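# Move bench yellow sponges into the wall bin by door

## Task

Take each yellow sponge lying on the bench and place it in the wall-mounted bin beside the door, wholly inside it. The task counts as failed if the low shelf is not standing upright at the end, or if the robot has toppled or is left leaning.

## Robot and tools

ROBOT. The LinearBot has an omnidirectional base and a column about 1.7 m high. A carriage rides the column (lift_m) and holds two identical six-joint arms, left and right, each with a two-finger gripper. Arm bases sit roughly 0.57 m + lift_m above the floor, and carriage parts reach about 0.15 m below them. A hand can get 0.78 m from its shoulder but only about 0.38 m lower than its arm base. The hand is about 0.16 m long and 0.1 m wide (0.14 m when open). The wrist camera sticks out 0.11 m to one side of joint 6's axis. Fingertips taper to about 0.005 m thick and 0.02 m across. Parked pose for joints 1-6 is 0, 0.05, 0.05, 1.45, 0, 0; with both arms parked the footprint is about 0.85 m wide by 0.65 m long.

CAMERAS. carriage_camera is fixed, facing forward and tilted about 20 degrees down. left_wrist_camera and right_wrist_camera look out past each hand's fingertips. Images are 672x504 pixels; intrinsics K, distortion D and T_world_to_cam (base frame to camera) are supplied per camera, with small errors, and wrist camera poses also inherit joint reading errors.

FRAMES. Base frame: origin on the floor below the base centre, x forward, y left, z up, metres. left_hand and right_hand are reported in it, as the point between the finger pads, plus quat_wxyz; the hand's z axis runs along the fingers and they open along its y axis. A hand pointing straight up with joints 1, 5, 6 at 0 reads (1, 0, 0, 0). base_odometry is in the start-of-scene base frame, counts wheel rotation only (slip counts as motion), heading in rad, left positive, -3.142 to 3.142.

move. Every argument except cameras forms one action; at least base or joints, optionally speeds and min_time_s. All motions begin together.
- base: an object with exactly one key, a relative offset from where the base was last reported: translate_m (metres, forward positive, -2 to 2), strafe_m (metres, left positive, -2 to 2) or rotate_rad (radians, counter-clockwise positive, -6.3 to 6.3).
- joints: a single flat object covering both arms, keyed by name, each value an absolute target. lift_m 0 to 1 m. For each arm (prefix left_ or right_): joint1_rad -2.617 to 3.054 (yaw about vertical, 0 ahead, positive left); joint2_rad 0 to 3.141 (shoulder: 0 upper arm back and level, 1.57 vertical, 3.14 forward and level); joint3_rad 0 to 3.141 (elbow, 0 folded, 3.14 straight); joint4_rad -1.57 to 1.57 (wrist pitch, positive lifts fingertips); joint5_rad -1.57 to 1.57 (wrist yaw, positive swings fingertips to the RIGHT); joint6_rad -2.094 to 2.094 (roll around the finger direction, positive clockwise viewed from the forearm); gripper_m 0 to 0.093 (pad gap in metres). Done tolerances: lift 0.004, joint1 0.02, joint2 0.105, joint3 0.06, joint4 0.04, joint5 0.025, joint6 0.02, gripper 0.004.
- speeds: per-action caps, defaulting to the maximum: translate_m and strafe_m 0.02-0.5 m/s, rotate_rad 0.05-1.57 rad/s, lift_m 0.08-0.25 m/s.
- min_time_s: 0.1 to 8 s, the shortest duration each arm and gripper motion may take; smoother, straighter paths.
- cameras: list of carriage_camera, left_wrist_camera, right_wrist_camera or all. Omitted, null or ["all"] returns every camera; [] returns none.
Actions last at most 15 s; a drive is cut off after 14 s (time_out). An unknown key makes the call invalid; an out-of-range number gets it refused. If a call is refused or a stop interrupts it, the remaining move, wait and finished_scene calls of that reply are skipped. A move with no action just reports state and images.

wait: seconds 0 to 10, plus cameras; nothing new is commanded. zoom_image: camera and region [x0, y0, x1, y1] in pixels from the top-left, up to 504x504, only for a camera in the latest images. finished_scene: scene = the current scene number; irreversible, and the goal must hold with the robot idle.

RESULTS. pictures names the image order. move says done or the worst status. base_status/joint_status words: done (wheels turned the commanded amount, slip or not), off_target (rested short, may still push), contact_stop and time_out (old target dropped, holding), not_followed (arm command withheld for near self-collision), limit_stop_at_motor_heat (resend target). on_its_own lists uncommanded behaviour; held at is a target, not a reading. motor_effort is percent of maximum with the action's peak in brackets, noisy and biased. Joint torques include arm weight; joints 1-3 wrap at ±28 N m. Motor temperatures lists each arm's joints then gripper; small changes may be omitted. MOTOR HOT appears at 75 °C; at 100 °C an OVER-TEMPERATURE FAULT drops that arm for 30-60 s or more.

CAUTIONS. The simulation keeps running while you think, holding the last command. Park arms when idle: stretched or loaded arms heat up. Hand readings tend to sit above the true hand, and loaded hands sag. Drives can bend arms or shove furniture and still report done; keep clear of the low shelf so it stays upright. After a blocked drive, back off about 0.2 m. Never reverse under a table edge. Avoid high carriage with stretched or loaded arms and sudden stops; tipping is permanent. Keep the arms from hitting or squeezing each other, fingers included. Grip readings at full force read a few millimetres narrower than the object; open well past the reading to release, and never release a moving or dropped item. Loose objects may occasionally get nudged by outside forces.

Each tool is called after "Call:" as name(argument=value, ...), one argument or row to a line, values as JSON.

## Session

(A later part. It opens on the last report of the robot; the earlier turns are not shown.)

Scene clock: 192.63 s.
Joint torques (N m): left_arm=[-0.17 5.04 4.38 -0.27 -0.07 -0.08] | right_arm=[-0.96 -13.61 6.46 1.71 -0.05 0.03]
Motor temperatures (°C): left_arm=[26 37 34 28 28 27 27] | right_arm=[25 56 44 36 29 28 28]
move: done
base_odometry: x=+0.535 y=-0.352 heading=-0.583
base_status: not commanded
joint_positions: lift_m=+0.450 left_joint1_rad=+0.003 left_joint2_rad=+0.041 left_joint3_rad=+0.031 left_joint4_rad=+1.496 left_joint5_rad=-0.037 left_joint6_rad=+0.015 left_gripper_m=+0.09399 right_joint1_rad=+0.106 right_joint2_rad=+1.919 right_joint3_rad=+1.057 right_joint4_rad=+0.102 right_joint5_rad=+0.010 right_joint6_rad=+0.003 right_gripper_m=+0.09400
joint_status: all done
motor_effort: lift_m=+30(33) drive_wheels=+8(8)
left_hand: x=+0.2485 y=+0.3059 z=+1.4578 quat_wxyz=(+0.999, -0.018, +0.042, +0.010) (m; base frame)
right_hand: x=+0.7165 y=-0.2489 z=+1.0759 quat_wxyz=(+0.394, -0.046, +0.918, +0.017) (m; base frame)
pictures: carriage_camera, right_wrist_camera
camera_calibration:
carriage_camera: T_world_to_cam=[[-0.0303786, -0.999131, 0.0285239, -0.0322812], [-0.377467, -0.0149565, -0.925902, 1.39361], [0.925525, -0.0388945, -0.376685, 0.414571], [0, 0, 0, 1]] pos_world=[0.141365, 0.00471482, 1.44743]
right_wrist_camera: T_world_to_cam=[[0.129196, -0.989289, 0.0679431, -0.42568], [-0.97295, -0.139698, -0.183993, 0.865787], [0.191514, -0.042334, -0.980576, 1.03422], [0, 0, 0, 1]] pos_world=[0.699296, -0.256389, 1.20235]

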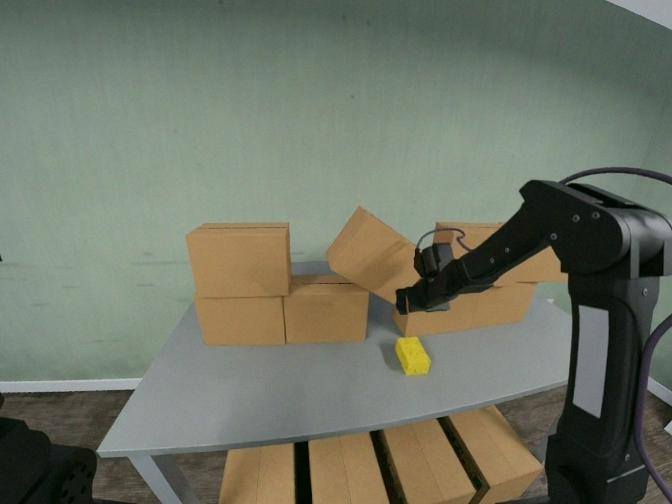

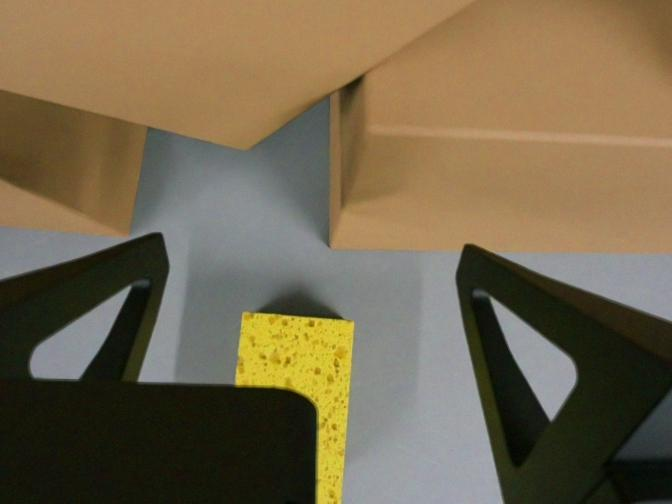

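Call:
move(
  base={"translate_m":-0.07},
  speeds={"translate_m":0.1},
  joints={"right_joint1_rad":0.1},
  cameras=["right_wrist_camera"],
)

Call:
move(
  joints={"lift_m":0.35},
  speeds={"lift_m":0.08},
  cameras=["right_wrist_camera","carriage_camera"],
)

Scene clock: 203.53 s.
Joint torques (N m): left_arm=[-0.17 5.11 4.38 -0.28 -0.06 -0.08] | right_arm=[-0.9 -13.67 6.45 1.7 -0.06 0.04]
Motor temperatures (°C): left_arm=[26 37 34 28 28 27 27] | right_arm=[25 56 44 38 29 28 28]
move: done
base_odometry: x=+0.476 y=-0.313 heading=-0.582
base_status: done
joint_positions: lift_m=+0.450 left_joint1_rad=+0.003 left_joint2_rad=+0.041 left_joint3_rad=+0.031 left_joint4_rad=+1.496 left_joint5_rad=-0.037 left_joint6_rad=+0.015 left_gripper_m=+0.09399 right_joint1_rad=+0.106 right_joint2_rad=+1.919 right_joint3_rad=+1.057 right_joint4_rad=+0.102 right_joint5_rad=+0.010 right_joint6_rad=+0.003 right_gripper_m=+0.09400
joint_status: all done
motor_effort: lift_m=+30(30) drive_wheels=-1(11)
left_hand: x=+0.2485 y=+0.3059 z=+1.4578 quat_wxyz=(+0.999, -0.018, +0.042, +0.010) (m; base frame)
right_hand: x=+0.7165 y=-0.2489 z=+1.0759 quat_wxyz=(+0.394, -0.046, +0.918, +0.017) (m; base frame)
pictures: right_wrist_camera
camera_calibration:
right_wrist_camera: T_world_to_cam=[[0.129196, -0.989289, 0.0679431, -0.42568], [-0.97295, -0.139698, -0.183993, 0.865787], [0.191514, -0.042334, -0.980576, 1.03422], [0, 0, 0, 1]] pos_world=[0.699296, -0.256389, 1.20235]

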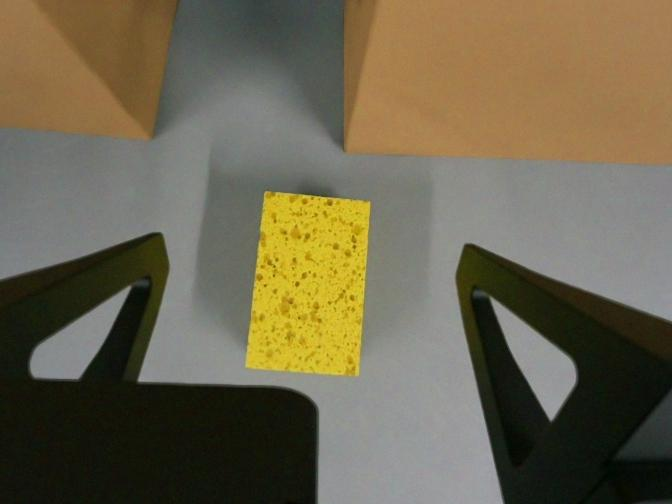

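Scene clock: 205.17 s.
Joint torques (N m): left_arm=[-0.14 5.12 4.4 -0.26 -0.06 -0.08] | right_arm=[-0.9 -13.46 6.53 1.69 -0.05 0.04]
Motor temperatures (°C): left_arm=[26 37 34 28 28 27 27] | right_arm=[25 56 44 38 29 28 28]
move: done
base_odometry: x=+0.476 y=-0.313 heading=-0.582
base_status: not commanded
joint_positions: lift_m=+0.350 left_joint1_rad=+0.003 left_joint2_rad=+0.041 left_joint3_rad=+0.031 left_joint4_rad=+1.496 left_joint5_rad=-0.037 left_joint6_rad=+0.015 left_gripper_m=+0.09399 right_joint1_rad=+0.106 right_joint2_rad=+1.918 right_joint3_rad=+1.057 right_joint4_rad=+0.104 right_joint5_rad=+0.010 right_joint6_rad=+0.003 right_gripper_m=+0.09400
joint_status: all done
motor_effort: lift_m=+30(32) drive_wheels=+0(6)
left_hand: x=+0.2485 y=+0.3059 z=+1.3577 quat_wxyz=(+0.999, -0.018, +0.042, +0.010) (m; base frame)
right_hand: x=+0.7169 y=-0.2489 z=+0.9769 quat_wxyz=(+0.395, -0.046, +0.917, +0.017) (m; base frame)
pictures: carriage_camera, right_wrist_camera
camera_calibration:
carriage_camera: T_world_to_cam=[[-0.0303786, -0.999131, 0.0285239, -0.0294259], [-0.377467, -0.0149565, -0.925902, 1.30093], [0.925525, -0.0388945, -0.376685, 0.376865], [0, 0, 0, 1]] pos_world=[0.141365, 0.00471482, 1.34733]
right_wrist_camera: T_world_to_cam=[[0.128942, -0.989317, 0.0680135, -0.418854], [-0.972407, -0.139588, -0.186924, 0.850422], [0.194421, -0.0420345, -0.980017, 0.934469], [0, 0, 0, 1]] pos_world=[0.699284, -0.25639, 1.10325]

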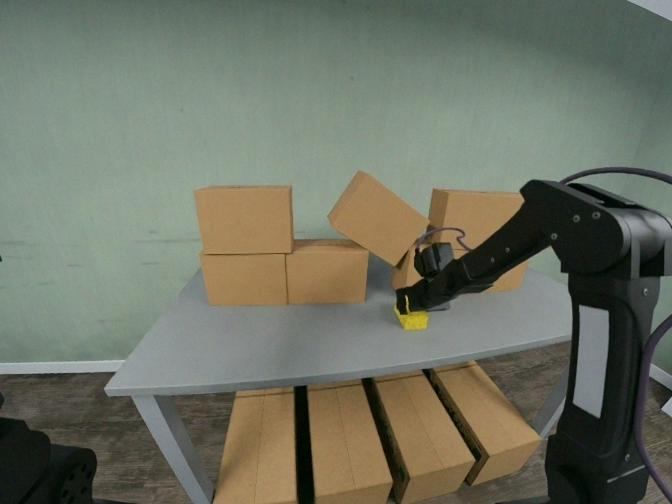

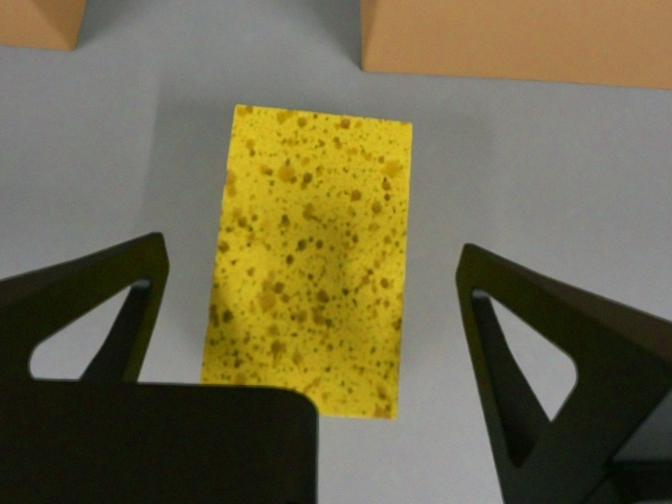

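Call:
move(
  joints={"lift_m":0.31},
  speeds={"lift_m":0.08},
  cameras=["right_wrist_camera"],
)

Scene clock: 212.43 s.
Joint torques (N m): left_arm=[-0.18 5.05 4.4 -0.29 -0.06 -0.09] | right_arm=[-0.9 -13.45 6.54 1.68 -0.05 0.04]
Motor temperatures (°C): left_arm=[26 37 34 28 28 27 27] | right_arm=[25 57 44 38 29 28 28]
move: done
base_odometry: x=+0.476 y=-0.313 heading=-0.582
base_status: not commanded
joint_positions: lift_m=+0.310 left_joint1_rad=+0.003 left_joint2_rad=+0.041 left_joint3_rad=+0.031 left_joint4_rad=+1.497 left_joint5_rad=-0.037 left_joint6_rad=+0.015 left_gripper_m=+0.09399 right_joint1_rad=+0.106 right_joint2_rad=+1.917 right_joint3_rad=+1.056 right_joint4_rad=+0.104 right_joint5_rad=+0.010 right_joint6_rad=+0.003 right_gripper_m=+0.09400
joint_status: all done
motor_effort: lift_m=+30(30) drive_wheels=-1(6)
left_hand: x=+0.2484 y=+0.3059 z=+1.3178 quat_wxyz=(+0.999, -0.018, +0.042, +0.010) (m; base frame)
right_hand: x=+0.7167 y=-0.2489 z=+0.9368 quat_wxyz=(+0.395, -0.046, +0.917, +0.017) (m; base frame)
pictures: right_wrist_camera
camera_calibration:
right_wrist_camera: T_world_to_cam=[[0.128956, -0.989311, 0.0680712, -0.41619], [-0.972466, -0.1396, -0.186604, 0.842548], [0.194112, -0.0421331, -0.980074, 0.895539], [0, 0, 0, 1]] pos_world=[0.699185, -0.25639, 1.06325]

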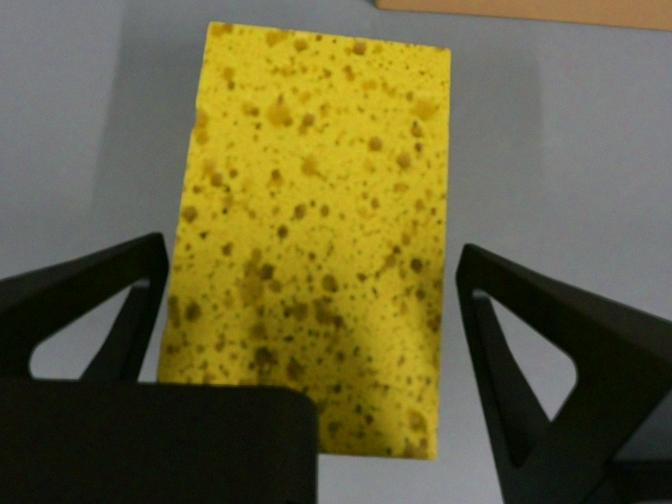

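Call:
move(
  joints={"lift_m":0.298},
  speeds={"lift_m":0.08},
  cameras=[],
)

Call:
move(
  joints={"right_gripper_m":0.045},
  min_time_s=2,
  cameras=["right_wrist_camera"],
)

Call:
move(
  joints={"lift_m":0.5},
  speeds={"lift_m":0.1},
  cameras=["right_wrist_camera","carriage_camera"],
)

Scene clock: 218.57 s.
Joint torques (N m): left_arm=[-0.09 5.05 4.41 -0.27 -0.05 -0.09] | right_arm=[-0.87 -12.78 6.54 1.48 0.02 0.01]
Motor temperatures (°C): left_arm=[26 37 34 27 28 27 27] | right_arm=[25 57 45 39 29 28 28]
move: done
base_odometry: x=+0.476 y=-0.313 heading=-0.582
base_status: not commanded
joint_positions: lift_m=+0.298 left_joint1_rad=+0.003 left_joint2_rad=+0.041 left_joint3_rad=+0.031 left_joint4_rad=+1.497 left_joint5_rad=-0.037 left_joint6_rad=+0.015 left_gripper_m=+0.09399 right_joint1_rad=+0.105 right_joint2_rad=+1.911 right_joint3_rad=+1.056 right_joint4_rad=+0.128 right_joint5_rad=+0.003 right_joint6_rad=+0.004 right_gripper_m=+0.09400
joint_status: all done
motor_effort: lift_m=+29(30) drive_wheels=+0(5)
left_hand: x=+0.2484 y=+0.3059 z=+1.3059 quat_wxyz=(+0.999, -0.018, +0.042, +0.010) (m; base frame)
right_hand: x=+0.7212 y=-0.2476 z=+0.9326 quat_wxyz=(+0.409, -0.045, +0.911, +0.021) (m; base frame)
pictures: none
No camera images: "cameras" was empty.

Scene clock: 220.87 s.
Joint torques (N m): left_arm=[-0.16 5.07 4.38 -0.27 -0.06 -0.07] | right_arm=[-0.87 -12.81 6.54 1.48 0.06 0.02]
Motor temperatures (°C): left_arm=[26 37 34 27 28 27 27] | right_arm=[25 57 45 39 29 28 28]
move: off_target
base_odometry: x=+0.476 y=-0.313 heading=-0.582
base_status: not commanded
joint_positions: lift_m=+0.298 left_joint1_rad=+0.003 left_joint2_rad=+0.041 left_joint3_rad=+0.031 left_joint4_rad=+1.497 left_joint5_rad=-0.037 left_joint6_rad=+0.015 left_gripper_m=+0.09399 right_joint1_rad=+0.105 right_joint2_rad=+1.911 right_joint3_rad=+1.056 right_joint4_rad=+0.128 right_joint5_rad=-0.001 right_joint6_rad=+0.004 right_gripper_m=+0.05897
joint_status: right_gripper_m off_target (ended at +0.05898, target +0.04500)
motor_effort: lift_m=+29(29) drive_wheels=-1(1)
left_hand: x=+0.2484 y=+0.3059 z=+1.3059 quat_wxyz=(+0.999, -0.018, +0.042, +0.010) (m; base frame)
right_hand: x=+0.7211 y=-0.2469 z=+0.9326 quat_wxyz=(+0.409, -0.046, +0.911, +0.023) (m; base frame)
pictures: right_wrist_camera
camera_calibration:
right_wrist_camera: T_world_to_cam=[[0.13305, -0.989291, 0.0600165, -0.409916], [-0.965427, -0.14306, -0.217909, 0.86959], [0.224161, -0.0289488, -0.974122, 0.866619], [0, 0, 0, 1]] pos_world=[0.699803, -0.256035, 1.05829]

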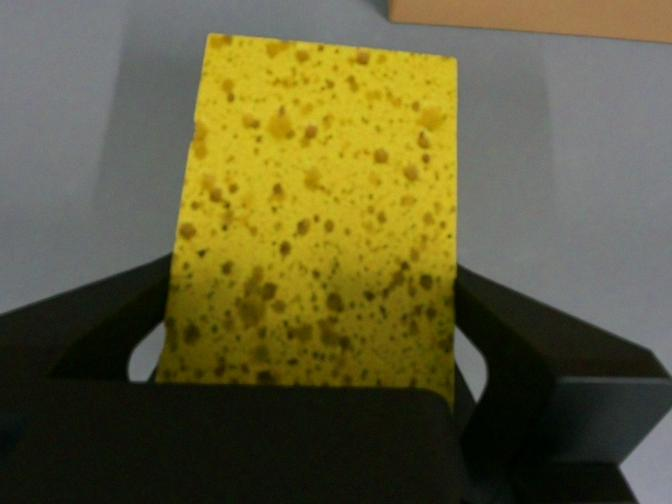

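Scene clock: 223.27 s.
Joint torques (N m): left_arm=[-0.13 5.08 4.41 -0.27 -0.07 -0.08] | right_arm=[-0.87 -12.7 6.52 1.63 0.06 0.02]
Motor temperatures (°C): left_arm=[26 37 34 27 28 27 27] | right_arm=[25 56 45 39 29 28 28]
move: done
base_odometry: x=+0.476 y=-0.313 heading=-0.582
base_status: not commanded
joint_positions: lift_m=+0.500 left_joint1_rad=+0.003 left_joint2_rad=+0.041 left_joint3_rad=+0.031 left_joint4_rad=+1.497 left_joint5_rad=-0.037 left_joint6_rad=+0.015 left_gripper_m=+0.09399 right_joint1_rad=+0.105 right_joint2_rad=+1.911 right_joint3_rad=+1.056 right_joint4_rad=+0.111 right_joint5_rad=-0.001 right_joint6_rad=+0.004 right_gripper_m=+0.05895
joint_status: all done
motor_effort: lift_m=+32(39) drive_wheels=+0(6)
left_hand: x=+0.2484 y=+0.3059 z=+1.5076 quat_wxyz=(+0.999, -0.018, +0.042, +0.010) (m; base frame)
right_hand: x=+0.7183 y=-0.2472 z=+1.1312 quat_wxyz=(+0.401, -0.046, +0.914, +0.022) (m; base frame)
pictures: carriage_camera, right_wrist_camera
camera_calibration:
carriage_camera: T_world_to_cam=[[-0.0303786, -0.999131, 0.0285239, -0.0336988], [-0.377467, -0.0149565, -0.925902, 1.43963], [0.925525, -0.0388945, -0.376685, 0.433292], [0, 0, 0, 1]] pos_world=[0.141365, 0.00471482, 1.49713]
right_wrist_camera: T_world_to_cam=[[0.134102, -0.989182, 0.0594614, -0.421877], [-0.969009, -0.143456, -0.2011, 0.893601], [0.207455, -0.0306507, -0.977764, 1.07644], [0, 0, 0, 1]] pos_world=[0.69917, -0.256128, 1.25729]

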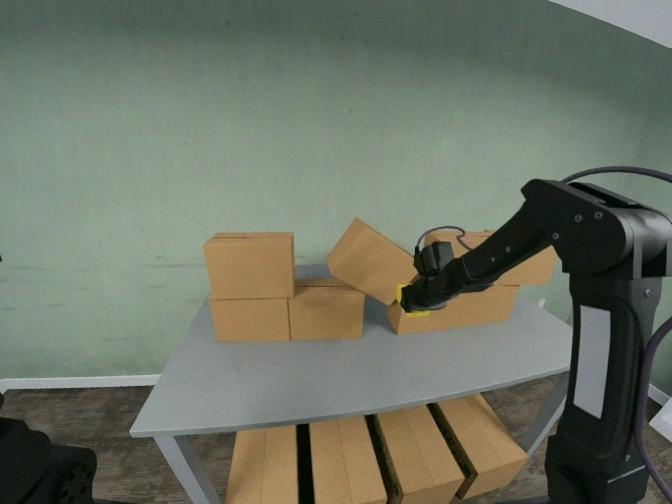

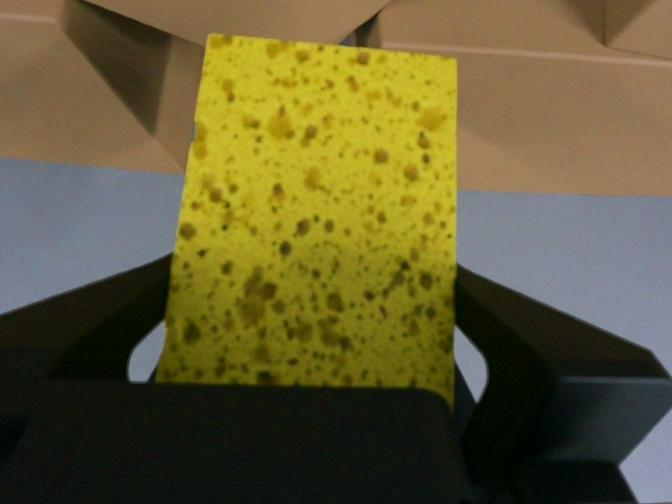

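Call:
move(
  base={"translate_m":-0.5},
  speeds={"translate_m":0.25},
  cameras=[],
)

Call:
move(
  base={"rotate_rad":3.14},
  speeds={"rotate_rad":0.8},
  cameras=["carriage_camera"],
)

Scene clock: 234.50 s.
Joint torques (N m): left_arm=[-0.14 5.08 4.4 -0.26 -0.05 -0.08] | right_arm=[-0.88 -12.7 6.5 1.63 0.05 0]
Motor temperatures (°C): left_arm=[26 37 34 27 28 27 27] | right_arm=[25 55 45 38 28 28 29]
move: done
base_odometry: x=+0.059 y=-0.038 heading=-0.583
base_status: done
joint_positions: lift_m=+0.500 left_joint1_rad=+0.003 left_joint2_rad=+0.041 left_joint3_rad=+0.031 left_joint4_rad=+1.496 left_joint5_rad=-0.037 left_joint6_rad=+0.015 left_gripper_m=+0.09399 right_joint1_rad=+0.105 right_joint2_rad=+1.911 right_joint3_rad=+1.056 right_joint4_rad=+0.111 right_joint5_rad=-0.001 right_joint6_rad=+0.004 right_gripper_m=+0.05895
joint_status: not commanded
motor_effort: lift_m=+32(32) drive_wheels=+0(20)
left_hand: x=+0.2485 y=+0.3059 z=+1.5076 quat_wxyz=(+0.999, -0.018, +0.042, +0.010) (m; base frame)
right_hand: x=+0.7183 y=-0.2472 z=+1.1311 quat_wxyz=(+0.401, -0.046, +0.915, +0.022) (m; base frame)
pictures: none
No camera images: "cameras" was empty.

Scene clock: 239.73 s.
Joint torques (N m): left_arm=[-0.17 5.07 4.33 -0.26 -0.06 -0.08] | right_arm=[-0.4 -12.71 6.5 1.64 0.05 0.01]
Motor temperatures (°C): left_arm=[26 37 34 27 28 27 27] | right_arm=[25 55 45 38 28 28 29]
move: done
base_odometry: x=+0.059 y=-0.038 heading=+2.557
base_status: done
joint_positions: lift_m=+0.500 left_joint1_rad=+0.003 left_joint2_rad=+0.041 left_joint3_rad=+0.031 left_joint4_rad=+1.496 left_joint5_rad=-0.037 left_joint6_rad=+0.015 left_gripper_m=+0.09400 right_joint1_rad=+0.101 right_joint2_rad=+1.911 right_joint3_rad=+1.056 right_joint4_rad=+0.110 right_joint5_rad=-0.001 right_joint6_rad=+0.004 right_gripper_m=+0.05895
joint_status: not commanded
motor_effort: lift_m=+32(32) drive_wheels=+7(16)
left_hand: x=+0.2485 y=+0.3059 z=+1.5076 quat_wxyz=(+0.999, -0.018, +0.042, +0.010) (m; base frame)
right_hand: x=+0.7184 y=-0.2495 z=+1.1310 quat_wxyz=(+0.401, -0.044, +0.915, +0.022) (m; base frame)
pictures: carriage_camera
camera_calibration:
carriage_camera: T_world_to_cam=[[-0.0303786, -0.999131, 0.0285239, -0.0336988], [-0.377467, -0.0149565, -0.925902, 1.43963], [0.925525, -0.0388945, -0.376685, 0.433292], [0, 0, 0, 1]] pos_world=[0.141365, 0.00471482, 1.49713]

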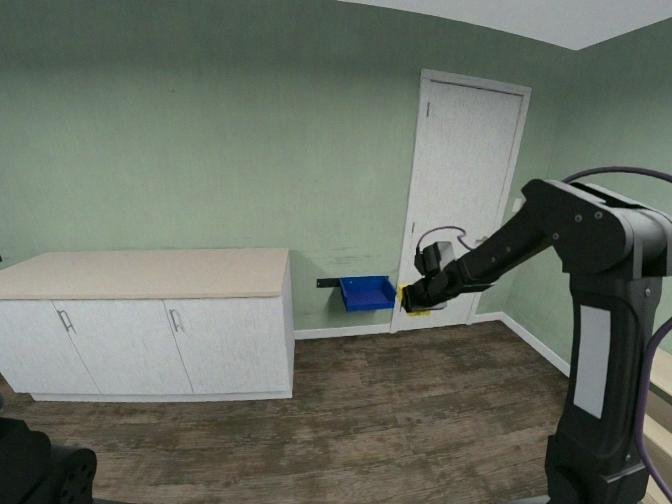

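Call:
move(
  base={"translate_m":0.65},
  speeds={"translate_m":0.25},
  cameras=["carriage_camera","right_wrist_camera"],
)

Scene clock: 254.33 s.
Joint torques (N m): left_arm=[-0.17 5.07 4.36 -0.28 -0.06 -0.09] | right_arm=[-0.44 -12.74 6.5 1.64 0.05 0.01]
move: done
base_odometry: x=-0.484 y=+0.320 heading=+2.558
base_status: done
joint_positions: lift_m=+0.500 left_joint1_rad=+0.003 left_joint2_rad=+0.041 left_joint3_rad=+0.031 left_joint4_rad=+1.496 left_joint5_rad=-0.037 left_joint6_rad=+0.015 left_gripper_m=+0.09400 right_joint1_rad=+0.101 right_joint2_rad=+1.911 right_joint3_rad=+1.056 right_joint4_rad=+0.110 right_joint5_rad=-0.001 right_joint6_rad=+0.004 right_gripper_m=+0.05895
joint_status: not commanded
motor_effort: lift_m=+32(32) drive_wheels=-4(19)
left_hand: x=+0.2485 y=+0.3059 z=+1.5076 quat_wxyz=(+0.999, -0.018, +0.042, +0.010) (m; base frame)
right_hand: x=+0.7183 y=-0.2495 z=+1.1309 quat_wxyz=(+0.401, -0.044, +0.915, +0.022) (m; base frame)
pictures: carriage_camera, right_wrist_camera
camera_calibration:
carriage_camera: T_world_to_cam=[[-0.0303786, -0.999131, 0.0285239, -0.0336988], [-0.377467, -0.0149565, -0.925902, 1.43963], [0.925525, -0.0388945, -0.376685, 0.433292], [0, 0, 0, 1]] pos_world=[0.141365, 0.00471482, 1.49713]
right_wrist_camera: T_world_to_cam=[[0.129663, -0.989777, 0.059398, -0.421018], [-0.969961, -0.139045, -0.199607, 0.893227], [0.205825, -0.0317322, -0.978074, 1.07731], [0, 0, 0, 1]] pos_world=[0.699247, -0.25833, 1.25699]

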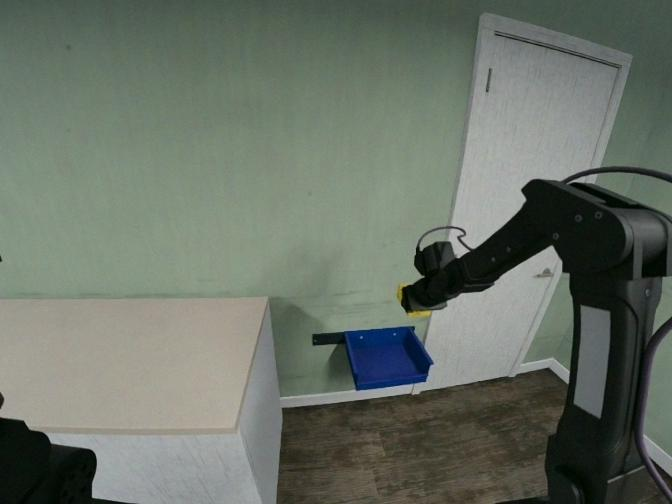

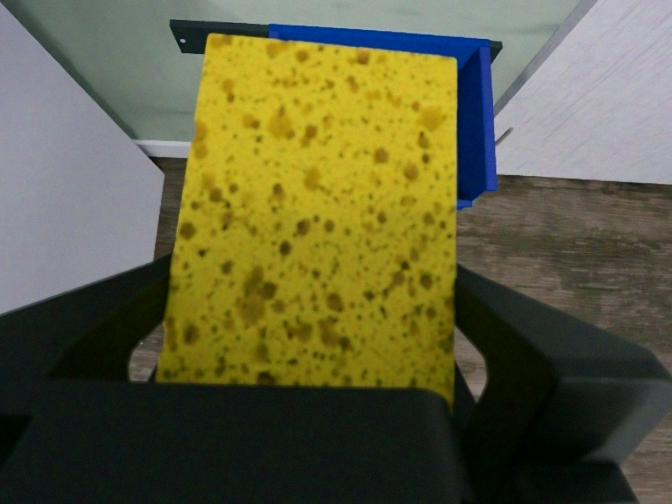

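Call:
move(
  base={"strafe_m":-0.3},
  speeds={"strafe_m":0.2},
  joints={"right_joint1_rad":0.66},
  min_time_s=2,
  cameras=["carriage_camera"],
)

Call:
move(
  base={"translate_m":0.4},
  speeds={"translate_m":0.15},
  cameras=["carriage_camera","right_wrist_camera"],
)

Scene clock: 289.70 s.
Joint torques (N m): left_arm=[-0.14 5.08 4.4 -0.27 -0.07 -0.08] | right_arm=[0.36 -12.78 6.6 1.63 0.05 0.01]
move: done
base_odometry: x=-0.319 y=+0.570 heading=+2.558
base_status: done
joint_positions: lift_m=+0.500 left_joint1_rad=+0.003 left_joint2_rad=+0.041 left_joint3_rad=+0.031 left_joint4_rad=+1.496 left_joint5_rad=-0.037 left_joint6_rad=+0.015 left_gripper_m=+0.09400 right_joint1_rad=+0.652 right_joint2_rad=+1.911 right_joint3_rad=+1.056 right_joint4_rad=+0.109 right_joint5_rad=+0.000 right_joint6_rad=+0.004 right_gripper_m=+0.05895
joint_status: all done
motor_effort: lift_m=+32(32) drive_wheels=+0(16)
left_hand: x=+0.2485 y=+0.3059 z=+1.5076 quat_wxyz=(+0.999, -0.018, +0.042, +0.010) (m; base frame)
right_hand: x=+0.6192 y=+0.0009 z=+1.1309 quat_wxyz=(+0.380, -0.292, +0.868, +0.130) (m; base frame)
pictures: carriage_camera
camera_calibration:
carriage_camera: T_world_to_cam=[[-0.0303786, -0.999131, 0.0285239, -0.0336988], [-0.377467, -0.0149565, -0.925902, 1.43963], [0.925525, -0.0388945, -0.376685, 0.433292], [0, 0, 0, 1]] pos_world=[0.141365, 0.00471482, 1.49713]

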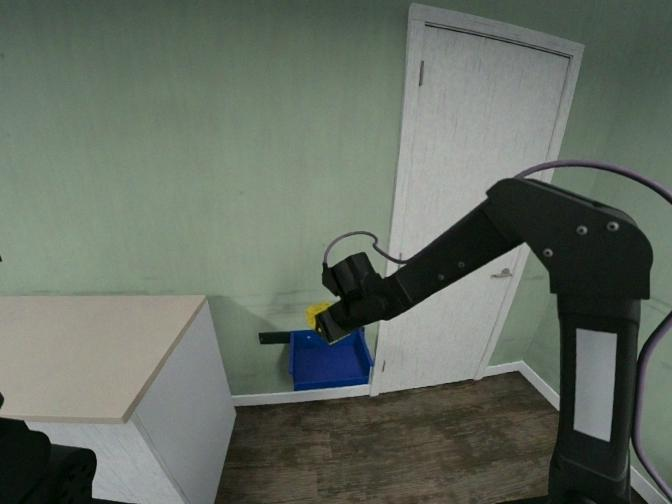

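Scene clock: 293.27 s.
Joint torques (N m): left_arm=[-0.18 5.08 4.44 -0.24 -0.07 -0.08] | right_arm=[0.13 -12.71 6.52 1.65 0.04 0.02]
move: done
base_odometry: x=-0.652 y=+0.791 heading=+2.558
base_status: done
joint_positions: lift_m=+0.500 left_joint1_rad=+0.003 left_joint2_rad=+0.041 left_joint3_rad=+0.031 left_joint4_rad=+1.496 left_joint5_rad=-0.037 left_joint6_rad=+0.015 left_gripper_m=+0.09400 right_joint1_rad=+0.656 right_joint2_rad=+1.911 right_joint3_rad=+1.056 right_joint4_rad=+0.109 right_joint5_rad=+0.000 right_joint6_rad=+0.004 right_gripper_m=+0.05895
joint_status: not commanded
motor_effort: lift_m=+32(32) drive_wheels=-1(15)
left_hand: x=+0.2485 y=+0.3059 z=+1.5076 quat_wxyz=(+0.999, -0.018, +0.042, +0.010) (m; base frame)
right_hand: x=+0.6181 y=+0.0021 z=+1.1308 quat_wxyz=(+0.379, -0.293, +0.868, +0.130) (m; base frame)
pictures: carriage_camera, right_wrist_camera
camera_calibration:
carriage_camera: T_world_to_cam=[[-0.0303786, -0.999131, 0.0285239, -0.0336988], [-0.377467, -0.0149565, -0.925902, 1.43963], [0.925525, -0.0388945, -0.376685, 0.433292], [0, 0, 0, 1]] pos_world=[0.141365, 0.00471482, 1.49713]
right_wrist_camera: T_world_to_cam=[[0.631053, -0.773422, 0.0599221, -0.469951], [-0.751743, -0.628768, -0.19883, 0.696365], [0.191456, 0.0804259, -0.9782, 1.11457], [0, 0, 0, 1]] pos_world=[0.606659, -0.0152586, 1.25689]

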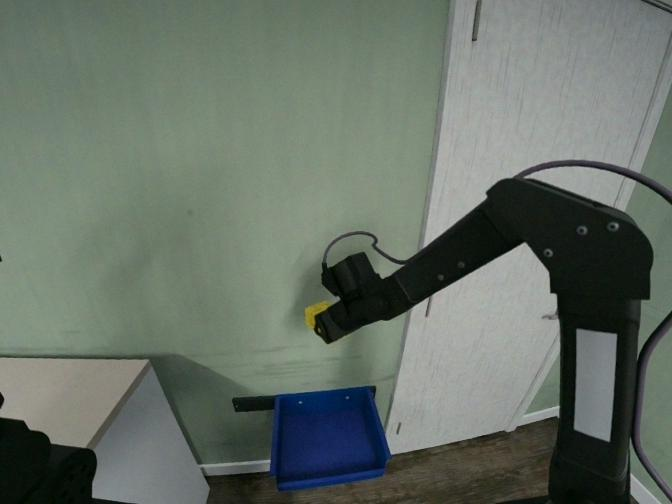

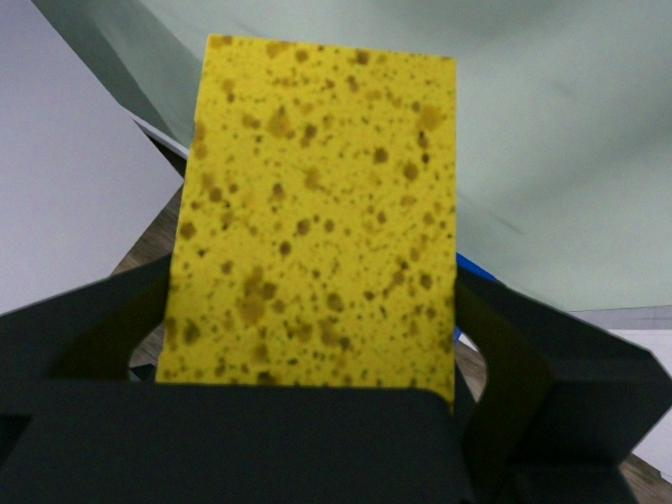

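Call:
move(
  base={"translate_m":0.03},
  joints={"lift_m":0.15},
  speeds={"lift_m":0.12},
  cameras=["carriage_camera","right_wrist_camera"],
)

Scene clock: 309.93 s.
Joint torques (N m): left_arm=[-0.18 5.04 4.37 -0.24 -0.06 -0.06] | right_arm=[0.06 -12.72 6.52 1.7 0.04 0.01]
move: done
base_odometry: x=-0.677 y=+0.808 heading=+2.557
base_status: done
joint_positions: lift_m=+0.150 left_joint1_rad=+0.003 left_joint2_rad=+0.041 left_joint3_rad=+0.031 left_joint4_rad=+1.495 left_joint5_rad=-0.037 left_joint6_rad=+0.015 left_gripper_m=+0.09400 right_joint1_rad=+0.656 right_joint2_rad=+1.911 right_joint3_rad=+1.056 right_joint4_rad=+0.103 right_joint5_rad=+0.001 right_joint6_rad=+0.004 right_gripper_m=+0.05895
joint_status: all done
motor_effort: lift_m=+30(34) drive_wheels=-1(18)
left_hand: x=+0.2488 y=+0.3059 z=+1.1578 quat_wxyz=(+0.999, -0.018, +0.043, +0.010) (m; base frame)
right_hand: x=+0.6173 y=+0.0016 z=+0.7799 quat_wxyz=(+0.377, -0.293, +0.869, +0.129) (m; base frame)
pictures: carriage_camera, right_wrist_camera
camera_calibration:
carriage_camera: T_world_to_cam=[[-0.0303786, -0.999131, 0.0285239, -0.023724], [-0.377467, -0.0149565, -0.925902, 1.11584], [0.925525, -0.0388945, -0.376685, 0.301565], [0, 0, 0, 1]] pos_world=[0.141365, 0.00471482, 1.14743]
right_wrist_camera: T_world_to_cam=[[0.631194, -0.773278, 0.060291, -0.449235], [-0.752732, -0.629456, -0.19282, 0.621495], [0.187054, 0.0763242, -0.97938, 0.77516], [0, 0, 0, 1]] pos_world=[0.606376, -0.015343, 0.906098]

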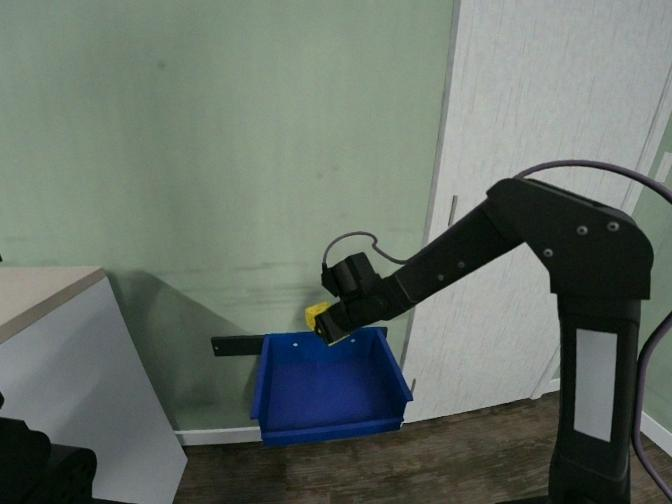

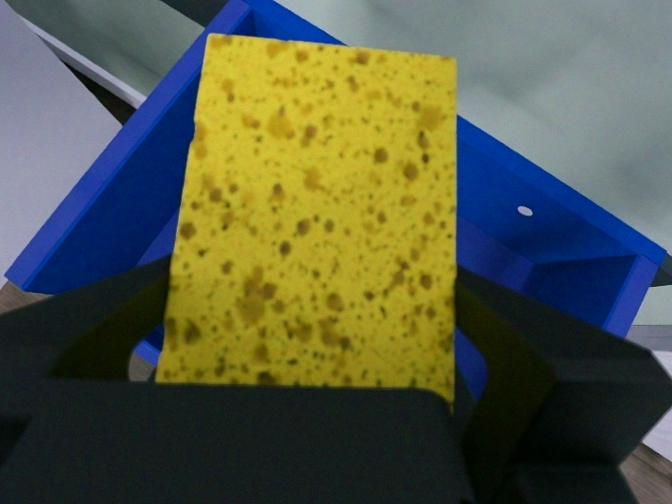

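Call:
move(
  joints={"lift_m":0.02},
  speeds={"lift_m":0.08},
  cameras=["carriage_camera","right_wrist_camera"],
)

Scene clock: 316.33 s.
Joint torques (N m): left_arm=[-0.23 5.07 4.4 -0.25 -0.05 -0.09] | right_arm=[0.03 -12.64 6.58 1.72 0.04 0]
move: done
base_odometry: x=-0.677 y=+0.808 heading=+2.557
base_status: not commanded
joint_positions: lift_m=+0.020 left_joint1_rad=+0.003 left_joint2_rad=+0.041 left_joint3_rad=+0.031 left_joint4_rad=+1.495 left_joint5_rad=-0.037 left_joint6_rad=+0.015 left_gripper_m=+0.09400 right_joint1_rad=+0.656 right_joint2_rad=+1.911 right_joint3_rad=+1.055 right_joint4_rad=+0.102 right_joint5_rad=+0.001 right_joint6_rad=+0.004 right_gripper_m=+0.05895
joint_status: all done
motor_effort: lift_m=+30(31) drive_wheels=+6(6)
left_hand: x=+0.2488 y=+0.3059 z=+1.0278 quat_wxyz=(+0.999, -0.018, +0.043, +0.010) (m; base frame)
right_hand: x=+0.6170 y=+0.0013 z=+0.6494 quat_wxyz=(+0.376, -0.294, +0.870, +0.128) (m; base frame)
pictures: carriage_camera, right_wrist_camera
camera_calibration:
carriage_camera: T_world_to_cam=[[-0.0303786, -0.999131, 0.0285239, -0.0200159], [-0.377467, -0.0149565, -0.925902, 0.99547], [0.925525, -0.0388945, -0.376685, 0.252596], [0, 0, 0, 1]] pos_world=[0.141365, 0.00471482, 1.01743]
right_wrist_camera: T_world_to_cam=[[0.63126, -0.773227, 0.0602497, -0.441331], [-0.753025, -0.629652, -0.19103, 0.59493], [0.185646, 0.0752202, -0.979733, 0.648603], [0, 0, 0, 1]] pos_world=[0.606181, -0.0154388, 0.775698]

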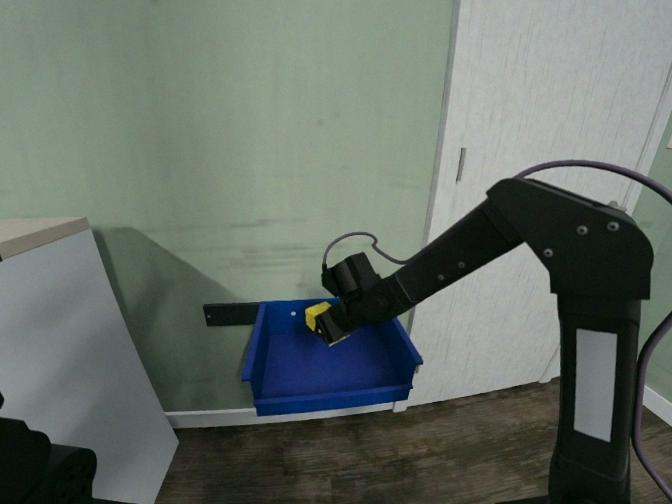

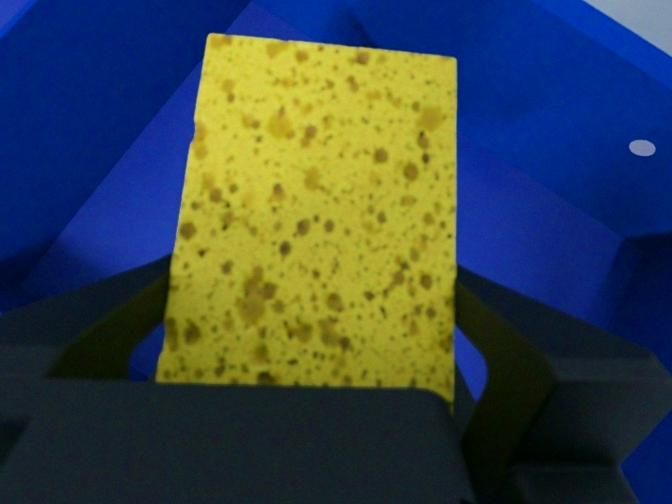

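Call:
move(
  joints={"right_joint2_rad":2.05,"lift_m":0.005},
  min_time_s=2,
  cameras=["carriage_camera","right_wrist_camera"],
)

Scene clock: 326.47 s.
Joint torques (N m): left_arm=[-0.2 5.09 4.37 -0.25 -0.07 -0.09] | right_arm=[0.03 -11.47 6.04 1.57 0.04 0.01]
move: done
base_odometry: x=-0.677 y=+0.808 heading=+2.557
base_status: not commanded
joint_positions: lift_m=+0.005 left_joint1_rad=+0.003 left_joint2_rad=+0.041 left_joint3_rad=+0.031 left_joint4_rad=+1.495 left_joint5_rad=-0.037 left_joint6_rad=+0.015 left_gripper_m=+0.09400 right_joint1_rad=+0.656 right_joint2_rad=+2.043 right_joint3_rad=+1.055 right_joint4_rad=+0.101 right_joint5_rad=+0.001 right_joint6_rad=+0.004 right_gripper_m=+0.05895
joint_status: all done
motor_effort: lift_m=+30(30) drive_wheels=+6(6)
left_hand: x=+0.2488 y=+0.3059 z=+1.0128 quat_wxyz=(+0.999, -0.018, +0.043, +0.010) (m; base frame)
right_hand: x=+0.6066 y=-0.0067 z=+0.5724 quat_wxyz=(+0.317, -0.301, +0.893, +0.108) (m; base frame)
pictures: carriage_camera, right_wrist_camera
camera_calibration:
carriage_camera: T_world_to_cam=[[-0.0303786, -0.999131, 0.0285239, -0.0195852], [-0.377467, -0.0149565, -0.925902, 0.981489], [0.925525, -0.0388945, -0.376685, 0.246908], [0, 0, 0, 1]] pos_world=[0.141365, 0.00471482, 1.00233]
right_wrist_camera: T_world_to_cam=[[0.637401, -0.768501, 0.0559134, -0.437587], [-0.766272, -0.639826, -0.0587388, 0.499606], [0.0809157, -0.00540471, -0.996706, 0.648306], [0, 0, 0, 1]] pos_world=[0.609294, -0.0131214, 0.699984]

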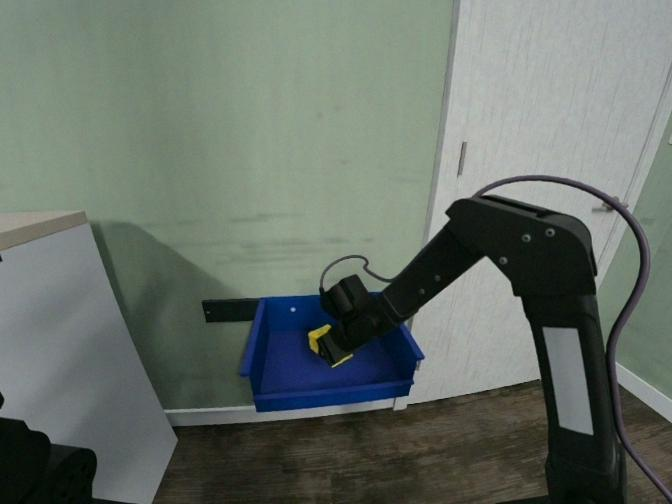

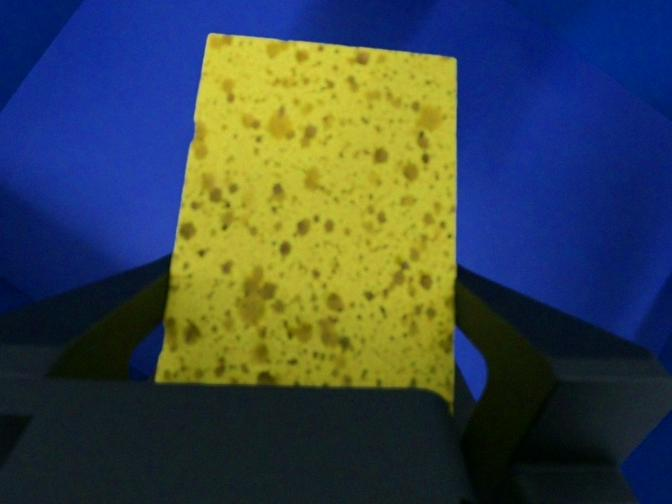

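Call:
move(
  joints={"right_joint2_rad":2.11},
  min_time_s=1.5,
  cameras=["carriage_camera","right_wrist_camera"],
)

Scene clock: 330.77 s.
Joint torques (N m): left_arm=[-0.14 5.08 4.42 -0.25 -0.06 -0.08] | right_arm=[0.06 -11.66 5.72 1.49 0.04 0.01]
move: done
base_odometry: x=-0.677 y=+0.808 heading=+2.557
base_status: not commanded
joint_positions: lift_m=+0.005 left_joint1_rad=+0.003 left_joint2_rad=+0.041 left_joint3_rad=+0.031 left_joint4_rad=+1.495 left_joint5_rad=-0.037 left_joint6_rad=+0.015 left_gripper_m=+0.09400 right_joint1_rad=+0.656 right_joint2_rad=+2.102 right_joint3_rad=+1.055 right_joint4_rad=+0.101 right_joint5_rad=+0.001 right_joint6_rad=+0.004 right_gripper_m=+0.05895
joint_status: all done
motor_effort: lift_m=+30(30) drive_wheels=+6(6)
left_hand: x=+0.2488 y=+0.3059 z=+1.0128 quat_wxyz=(+0.999, -0.018, +0.043, +0.010) (m; base frame)
right_hand: x=+0.5999 y=-0.0118 z=+0.5453 quat_wxyz=(+0.290, -0.304, +0.902, +0.099) (m; base frame)
pictures: carriage_camera, right_wrist_camera
camera_calibration:
carriage_camera: T_world_to_cam=[[-0.0303786, -0.999131, 0.0285239, -0.0195852], [-0.377467, -0.0149565, -0.925902, 0.981489], [0.925525, -0.0388945, -0.376685, 0.246908], [0, 0, 0, 1]] pos_world=[0.141365, 0.00471482, 1.00233]
right_wrist_camera: T_world_to_cam=[[0.640031, -0.766477, 0.0536074, -0.436046], [-0.767605, -0.640923, 0.000700898, 0.458047], [0.033821, -0.0415979, -0.998562, 0.650637], [0, 0, 0, 1]] pos_world=[0.608677, -0.0135807, 0.672755]

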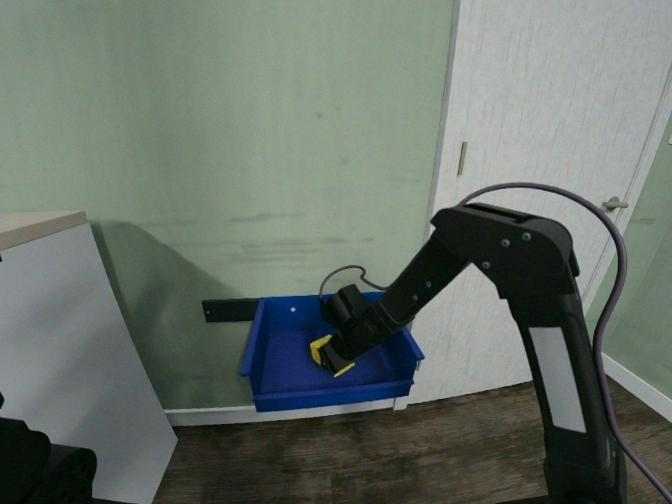

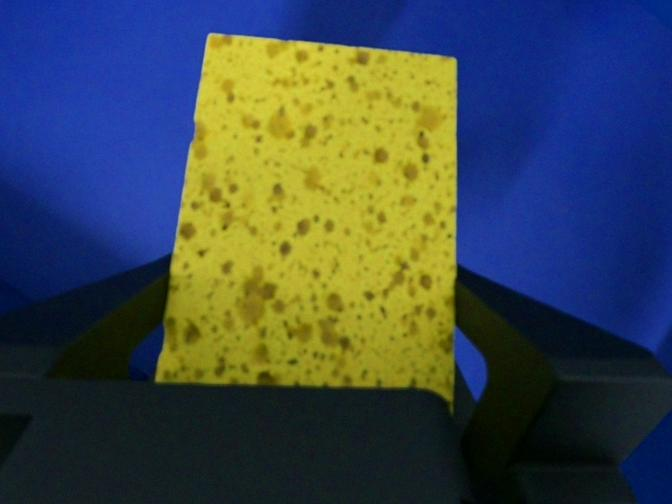

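Call:
move(
  joints={"right_joint2_rad":2.15},
  min_time_s=1,
  cameras=[],
)

Call:
move(
  joints={"right_gripper_m":0.09},
  min_time_s=2,
  cameras=["right_wrist_camera"],
)

Call:
move(
  joints={"lift_m":0.5},
  speeds={"lift_m":0.1},
  cameras=["carriage_camera","right_wrist_camera"],
)

Scene clock: 337.63 s.
Joint torques (N m): left_arm=[-0.17 5.07 4.38 -0.25 -0.05 -0.08] | right_arm=[0.06 -11.78 5.52 1.43 0.04 0.01]
move: done
base_odometry: x=-0.677 y=+0.808 heading=+2.557
base_status: not commanded
joint_positions: lift_m=+0.005 left_joint1_rad=+0.003 left_joint2_rad=+0.041 left_joint3_rad=+0.031 left_joint4_rad=+1.495 left_joint5_rad=-0.037 left_joint6_rad=+0.015 left_gripper_m=+0.09400 right_joint1_rad=+0.656 right_joint2_rad=+2.143 right_joint3_rad=+1.055 right_joint4_rad=+0.101 right_joint5_rad=+0.001 right_joint6_rad=+0.004 right_gripper_m=+0.05895
joint_status: all done
motor_effort: lift_m=+30(30) drive_wheels=+6(6)
left_hand: x=+0.2488 y=+0.3059 z=+1.0128 quat_wxyz=(+0.999, -0.018, +0.043, +0.010) (m; base frame)
right_hand: x=+0.5947 y=-0.0158 z=+0.5271 quat_wxyz=(+0.272, -0.306, +0.907, +0.093) (m; base frame)
pictures: none
No camera images: "cameras" was empty.

Scene clock: 339.93 s.
Joint torques (N m): left_arm=[-0.18 5.04 4.44 -0.24 -0.06 -0.08] | right_arm=[0.03 -11.79 5.55 1.43 0.05 0.01]
move: done
base_odometry: x=-0.677 y=+0.808 heading=+2.557
base_status: not commanded
joint_positions: lift_m=+0.005 left_joint1_rad=+0.003 left_joint2_rad=+0.041 left_joint3_rad=+0.031 left_joint4_rad=+1.495 left_joint5_rad=-0.037 left_joint6_rad=+0.015 left_gripper_m=+0.09400 right_joint1_rad=+0.656 right_joint2_rad=+2.143 right_joint3_rad=+1.055 right_joint4_rad=+0.101 right_joint5_rad=+0.001 right_joint6_rad=+0.004 right_gripper_m=+0.08992
joint_status: all done
motor_effort: lift_m=+30(30) drive_wheels=+6(6)
left_hand: x=+0.2488 y=+0.3059 z=+1.0128 quat_wxyz=(+0.999, -0.018, +0.043, +0.010) (m; base frame)
right_hand: x=+0.5947 y=-0.0158 z=+0.5271 quat_wxyz=(+0.272, -0.306, +0.907, +0.093) (m; base frame)
pictures: right_wrist_camera
camera_calibration:
right_wrist_camera: T_world_to_cam=[[0.641713, -0.765184, 0.0519387, -0.43491], [-0.766942, -0.6404, 0.0410706, 0.429767], [0.00183499, -0.0661895, -0.997805, 0.650819], [0, 0, 0, 1]] pos_world=[0.6075, -0.0144861, 0.654328]

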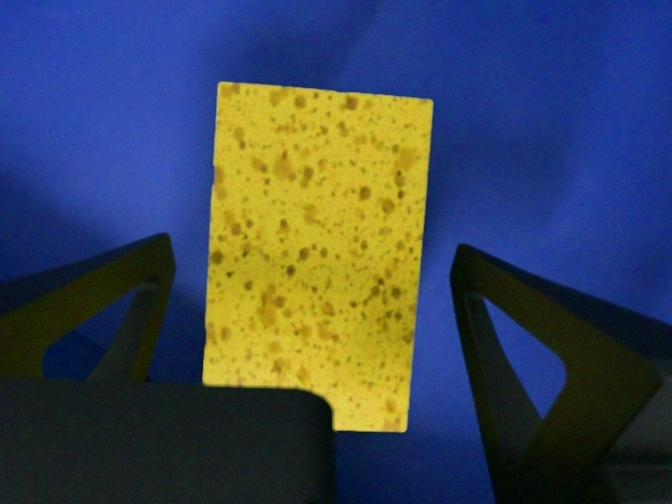

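Scene clock: 345.27 s.
Joint torques (N m): left_arm=[-0.17 5.07 4.36 -0.25 -0.07 -0.09] | right_arm=[0.05 -12.72 5.49 1.39 0.04 0.02]
move: done
base_odometry: x=-0.677 y=+0.808 heading=+2.557
base_status: not commanded
joint_positions: lift_m=+0.500 left_joint1_rad=+0.003 left_joint2_rad=+0.041 left_joint3_rad=+0.031 left_joint4_rad=+1.495 left_joint5_rad=-0.037 left_joint6_rad=+0.015 left_gripper_m=+0.09400 right_joint1_rad=+0.656 right_joint2_rad=+2.151 right_joint3_rad=+1.055 right_joint4_rad=+0.104 right_joint5_rad=+0.001 right_joint6_rad=+0.004 right_gripper_m=+0.08992
joint_status: all done
motor_effort: lift_m=+33(40) drive_wheels=+6(6)
left_hand: x=+0.2488 y=+0.3059 z=+1.5075 quat_wxyz=(+0.999, -0.018, +0.043, +0.010) (m; base frame)
right_hand: x=+0.5941 y=-0.0163 z=+1.0186 quat_wxyz=(+0.270, -0.307, +0.908, +0.092) (m; base frame)
pictures: carriage_camera, right_wrist_camera
camera_calibration:
carriage_camera: T_world_to_cam=[[-0.0303786, -0.999131, 0.0285239, -0.0336988], [-0.377467, -0.0149565, -0.925902, 1.43963], [0.925525, -0.0388945, -0.376685, 0.433292], [0, 0, 0, 1]] pos_world=[0.141365, 0.00471482, 1.49713]
right_wrist_camera: T_world_to_cam=[[0.6419, -0.765041, 0.0517323, -0.460244], [-0.766786, -0.640253, 0.045991, 0.403796], [-0.00206325, -0.0691892, -0.997601, 1.14323], [0, 0, 0, 1]] pos_world=[0.607415, -0.0144747, 1.14572]

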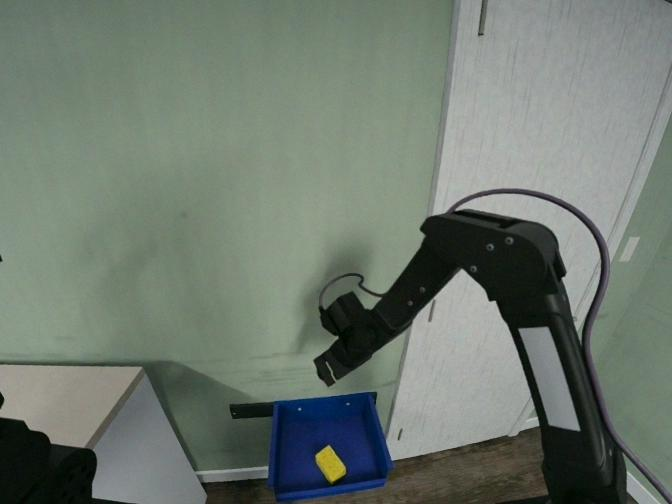

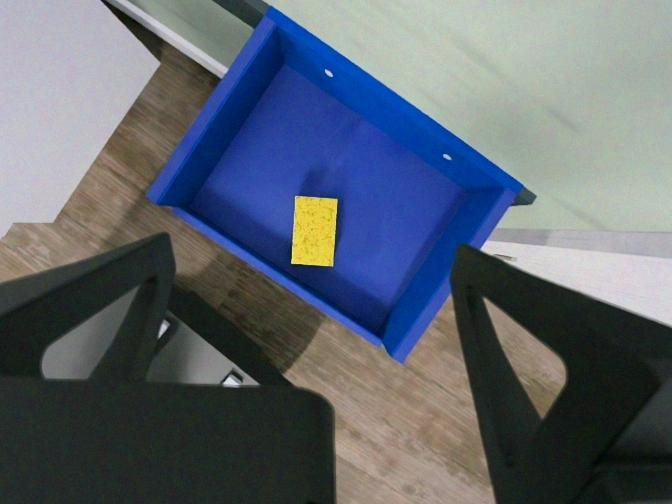

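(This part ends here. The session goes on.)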